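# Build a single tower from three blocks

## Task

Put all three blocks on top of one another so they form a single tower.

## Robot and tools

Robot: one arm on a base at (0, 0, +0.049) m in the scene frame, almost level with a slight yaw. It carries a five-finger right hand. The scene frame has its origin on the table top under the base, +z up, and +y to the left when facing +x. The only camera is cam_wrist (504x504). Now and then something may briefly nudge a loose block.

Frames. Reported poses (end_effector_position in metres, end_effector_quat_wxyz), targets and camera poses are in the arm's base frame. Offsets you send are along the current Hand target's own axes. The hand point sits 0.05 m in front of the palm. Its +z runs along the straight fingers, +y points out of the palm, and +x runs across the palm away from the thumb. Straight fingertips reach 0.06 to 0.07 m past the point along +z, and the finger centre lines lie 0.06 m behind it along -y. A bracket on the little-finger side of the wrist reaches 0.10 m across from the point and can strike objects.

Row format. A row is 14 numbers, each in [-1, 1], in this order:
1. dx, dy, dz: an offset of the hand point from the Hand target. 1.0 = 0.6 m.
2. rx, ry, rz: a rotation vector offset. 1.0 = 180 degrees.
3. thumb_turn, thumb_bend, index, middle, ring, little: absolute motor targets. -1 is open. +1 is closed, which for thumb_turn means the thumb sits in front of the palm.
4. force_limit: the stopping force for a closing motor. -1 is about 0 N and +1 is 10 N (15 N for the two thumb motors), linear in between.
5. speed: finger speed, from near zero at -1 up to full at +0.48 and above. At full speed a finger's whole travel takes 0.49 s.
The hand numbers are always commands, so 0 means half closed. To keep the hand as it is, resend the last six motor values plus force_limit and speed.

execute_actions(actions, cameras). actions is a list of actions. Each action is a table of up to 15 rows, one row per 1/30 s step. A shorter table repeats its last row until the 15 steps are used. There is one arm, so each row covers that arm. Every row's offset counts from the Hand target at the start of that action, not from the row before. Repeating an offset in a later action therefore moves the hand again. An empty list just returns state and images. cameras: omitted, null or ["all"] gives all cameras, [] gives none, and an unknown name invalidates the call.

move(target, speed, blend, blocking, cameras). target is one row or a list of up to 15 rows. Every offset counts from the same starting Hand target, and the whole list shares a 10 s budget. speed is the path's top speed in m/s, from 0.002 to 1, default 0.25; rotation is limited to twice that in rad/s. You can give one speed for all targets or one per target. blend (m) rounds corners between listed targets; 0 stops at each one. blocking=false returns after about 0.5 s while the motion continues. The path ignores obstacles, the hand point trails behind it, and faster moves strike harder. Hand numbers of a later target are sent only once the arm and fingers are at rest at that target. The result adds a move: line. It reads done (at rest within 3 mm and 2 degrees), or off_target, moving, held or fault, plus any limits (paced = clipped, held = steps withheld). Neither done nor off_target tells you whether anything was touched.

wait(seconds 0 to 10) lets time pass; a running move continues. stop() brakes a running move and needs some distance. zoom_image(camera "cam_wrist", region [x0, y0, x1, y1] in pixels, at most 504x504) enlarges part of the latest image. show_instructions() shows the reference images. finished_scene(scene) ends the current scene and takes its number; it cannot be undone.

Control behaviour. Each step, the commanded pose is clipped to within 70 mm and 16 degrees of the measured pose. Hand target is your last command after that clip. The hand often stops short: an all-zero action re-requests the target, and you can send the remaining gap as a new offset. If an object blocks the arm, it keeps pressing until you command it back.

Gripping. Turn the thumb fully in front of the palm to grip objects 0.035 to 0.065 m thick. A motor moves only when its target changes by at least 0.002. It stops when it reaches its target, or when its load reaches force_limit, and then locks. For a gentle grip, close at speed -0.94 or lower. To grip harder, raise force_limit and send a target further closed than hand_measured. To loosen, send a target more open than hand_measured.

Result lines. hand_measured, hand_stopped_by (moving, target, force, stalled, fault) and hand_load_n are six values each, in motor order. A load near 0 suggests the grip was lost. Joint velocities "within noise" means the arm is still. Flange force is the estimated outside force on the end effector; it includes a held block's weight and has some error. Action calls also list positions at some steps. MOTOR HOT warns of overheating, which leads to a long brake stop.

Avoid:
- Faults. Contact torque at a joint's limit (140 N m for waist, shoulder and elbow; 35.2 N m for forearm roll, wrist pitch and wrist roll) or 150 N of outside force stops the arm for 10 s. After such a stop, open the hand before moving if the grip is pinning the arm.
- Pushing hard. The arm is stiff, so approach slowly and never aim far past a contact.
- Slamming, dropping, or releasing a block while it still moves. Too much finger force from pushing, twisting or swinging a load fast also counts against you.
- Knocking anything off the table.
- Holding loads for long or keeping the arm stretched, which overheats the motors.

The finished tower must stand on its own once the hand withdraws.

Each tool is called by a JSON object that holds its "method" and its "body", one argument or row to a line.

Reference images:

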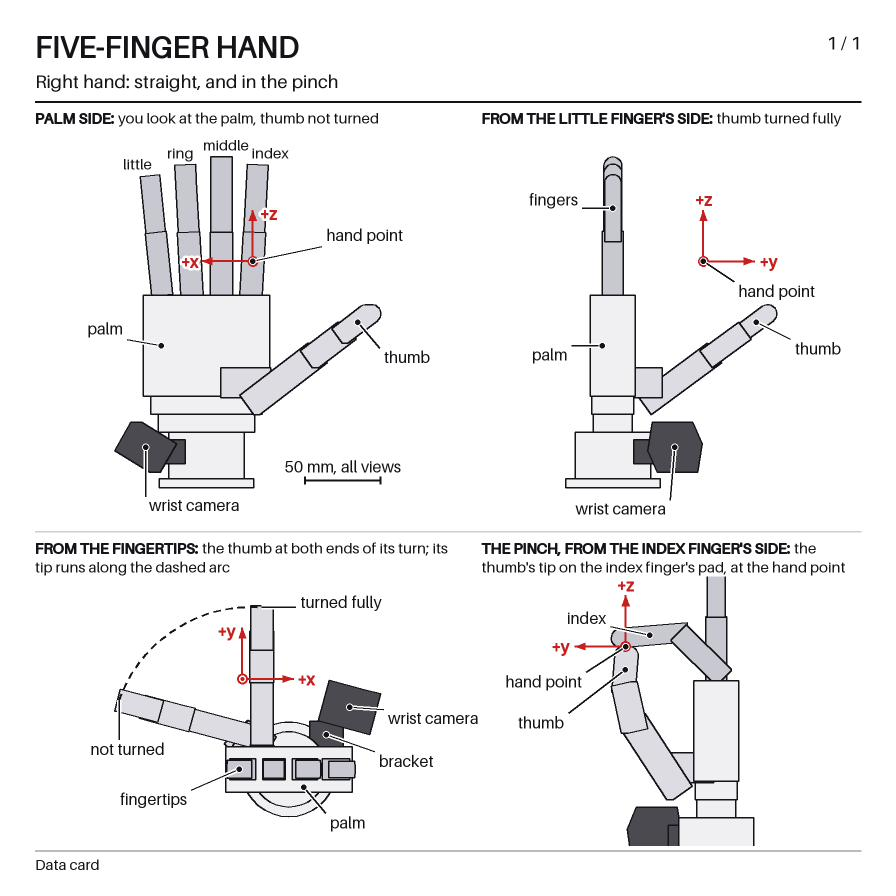

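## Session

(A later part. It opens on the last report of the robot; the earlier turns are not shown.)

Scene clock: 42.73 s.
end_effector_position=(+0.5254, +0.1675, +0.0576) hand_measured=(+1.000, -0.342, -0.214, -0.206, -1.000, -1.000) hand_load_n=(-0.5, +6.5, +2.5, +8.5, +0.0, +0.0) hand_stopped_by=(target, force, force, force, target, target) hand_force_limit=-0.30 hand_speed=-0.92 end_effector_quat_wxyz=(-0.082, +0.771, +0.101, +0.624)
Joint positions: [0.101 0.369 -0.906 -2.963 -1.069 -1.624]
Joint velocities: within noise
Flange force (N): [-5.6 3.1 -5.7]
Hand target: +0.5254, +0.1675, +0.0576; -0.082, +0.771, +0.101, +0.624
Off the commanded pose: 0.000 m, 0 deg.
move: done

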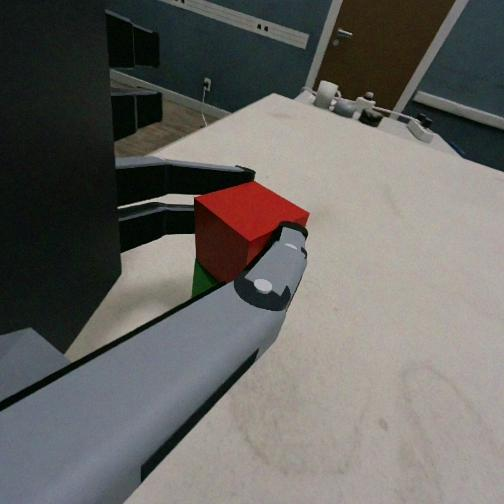

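{"method": "move", "body": {
  "target": [-0.0013,0,0.0003,0,0,0,1,0.1,0.25,0.2,-1,-1,-0.3,-0.92],
  "speed": 0.02
}}

{"method": "zoom_image", "body": {
  "camera": "cam_wrist",
  "region": [180, 180, 330, 330]
}}

Scene clock: 47.13 s.
end_effector_position=(+0.5254, +0.1675, +0.0568) hand_measured=(+1.000, -0.342, -0.214, -0.206, -1.000, -1.000) hand_load_n=(-0.5, +5.0, +3.0, +6.0, +0.0, +0.0) hand_stopped_by=(target, force, force, force, target, target) hand_force_limit=-0.30 hand_speed=-0.92 end_effector_quat_wxyz=(-0.082, +0.771, +0.101, +0.624)
Joint positions: [0.101 0.372 -0.906 -2.963 -1.072 -1.623]
Joint velocities: within noise
Flange force (N): [-5.0 2.8 -5.7]
Hand target: +0.5254, +0.1675, +0.0568; -0.082, +0.771, +0.101, +0.624
Off the commanded pose: 0.000 m, 0 deg.
move: done

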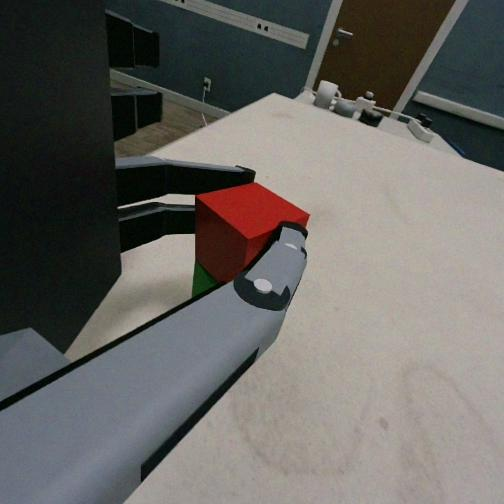

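Scaled by 3.360 from the camera's 504x504 image, which has a finer 720x720 frame.

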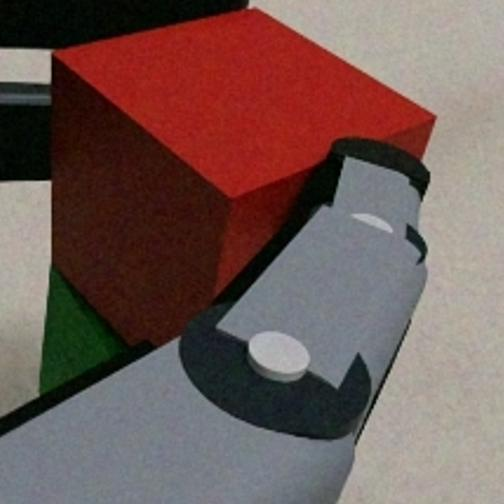

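{"method": "move", "body": {
  "target": [0,0,0,0,0,0,1,-0.6,-0.45,-0.45,-1,-1,-0.5,-0.88],
  "speed": 0.05
}}

{"method": "zoom_image", "body": {
  "camera": "cam_wrist",
  "region": [180, 180, 330, 330]
}}

Scene clock: 48.97 s.
end_effector_position=(+0.5254, +0.1675, +0.0568) hand_measured=(+1.000, -0.600, -0.450, -0.450, -1.000, -1.000) hand_load_n=(+0.5, +0.0, +0.0, +0.0, +0.0, +0.0) hand_stopped_by=(target, target, target, target, target, target) hand_force_limit=-0.50 hand_speed=-0.88 end_effector_quat_wxyz=(-0.082, +0.771, +0.101, +0.624)
Joint positions: [0.101 0.372 -0.906 -2.963 -1.072 -1.623]
Joint velocities: within noise
Flange force (N): [-5.4 3.2 -5.9]
Hand target: +0.5254, +0.1675, +0.0568; -0.082, +0.771, +0.101, +0.624
Off the commanded pose: 0.000 m, 0 deg.
move: done

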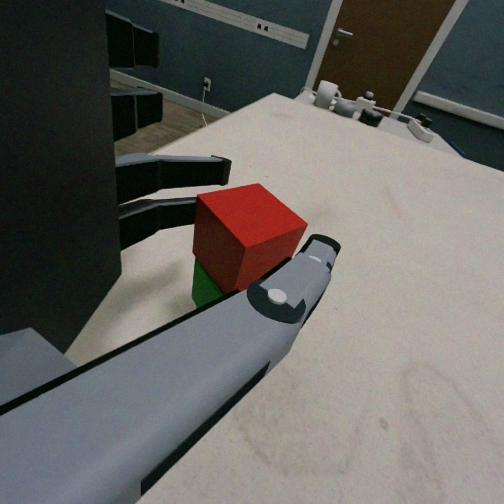

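Scaled by 3.360 from the camera's 504x504 image, which has a finer 720x720 frame.

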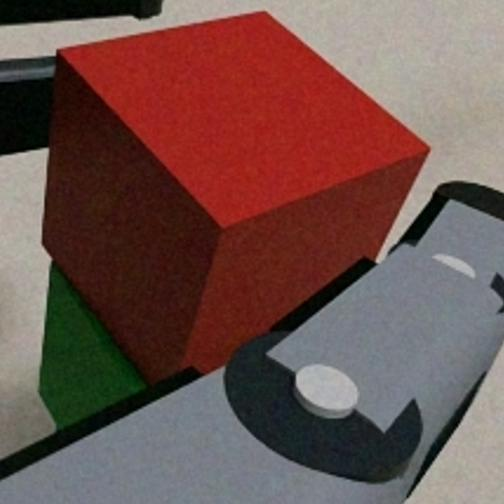

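{"method": "move", "body": {
  "target": [0.163,0,-0.0347,0,0,0,1,-1,-1,-1,-1,-1,-0.5,-0.5],
  "speed": 0.12
}}

{"method": "move", "body": {
  "target": [0,0,-0.15,0,0,0,1,-1,-1,-1,-1,-1,-0.5,-0.5],
  "speed": 0.2
}}

Scene clock: 50.37 s.
end_effector_position=(+0.5254, +0.1675, +0.1568) hand_measured=(+1.000, -1.000, -1.000, -1.000, -1.000, -1.000) hand_load_n=(+0.0, +0.0, +0.0, +0.0, +0.0, +0.0) hand_stopped_by=(target, target, target, target, target, target) hand_force_limit=-0.50 hand_speed=-0.50 end_effector_quat_wxyz=(-0.082, +0.771, +0.101, +0.624)
Joint positions: [0.108 -0.012 -0.872 -2.897 -0.662 -1.733]
Joint velocities: within noise
Flange force (N): [-8.6 -1.0 -2.5]
Hand target: +0.5254, +0.1675, +0.1568; -0.082, +0.771, +0.101, +0.624
Off the commanded pose: 0.000 m, 0 deg.
move: done

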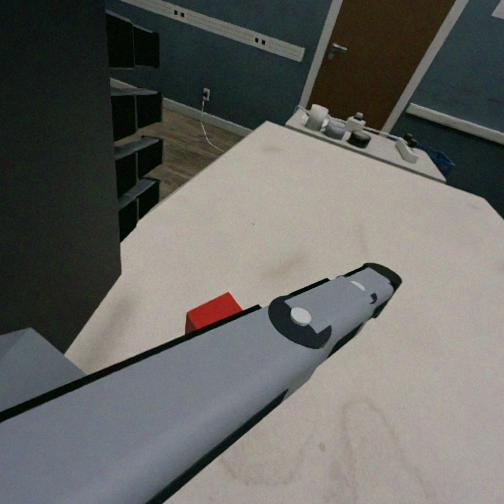

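Scene clock: 51.53 s.
end_effector_position=(+0.4404, +0.1448, +0.1755) hand_measured=(+1.000, -1.000, -1.000, -1.000, -1.000, -1.000) hand_load_n=(+0.5, +0.0, +0.0, +0.0, +0.0, +0.0) hand_stopped_by=(target, target, target, target, target, target) hand_force_limit=-0.50 hand_speed=-0.50 end_effector_quat_wxyz=(-0.082, +0.771, +0.101, +0.624)
Joint positions: [0.074 -0.385 -1.018 -2.715 -0.455 -1.919]
Joint velocities: within noise
Flange force (N): no reading
Hand target: +0.4404, +0.1448, +0.1755; -0.082, +0.771, +0.101, +0.624
Off the commanded pose: 0.000 m, 0 deg.
move: done

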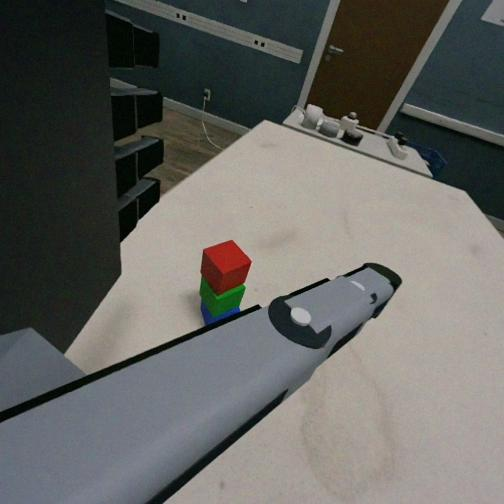

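Tower stands.

{"method": "finished_scene", "body": {
  "scene": 2
}}

The scene is finished: the task was done.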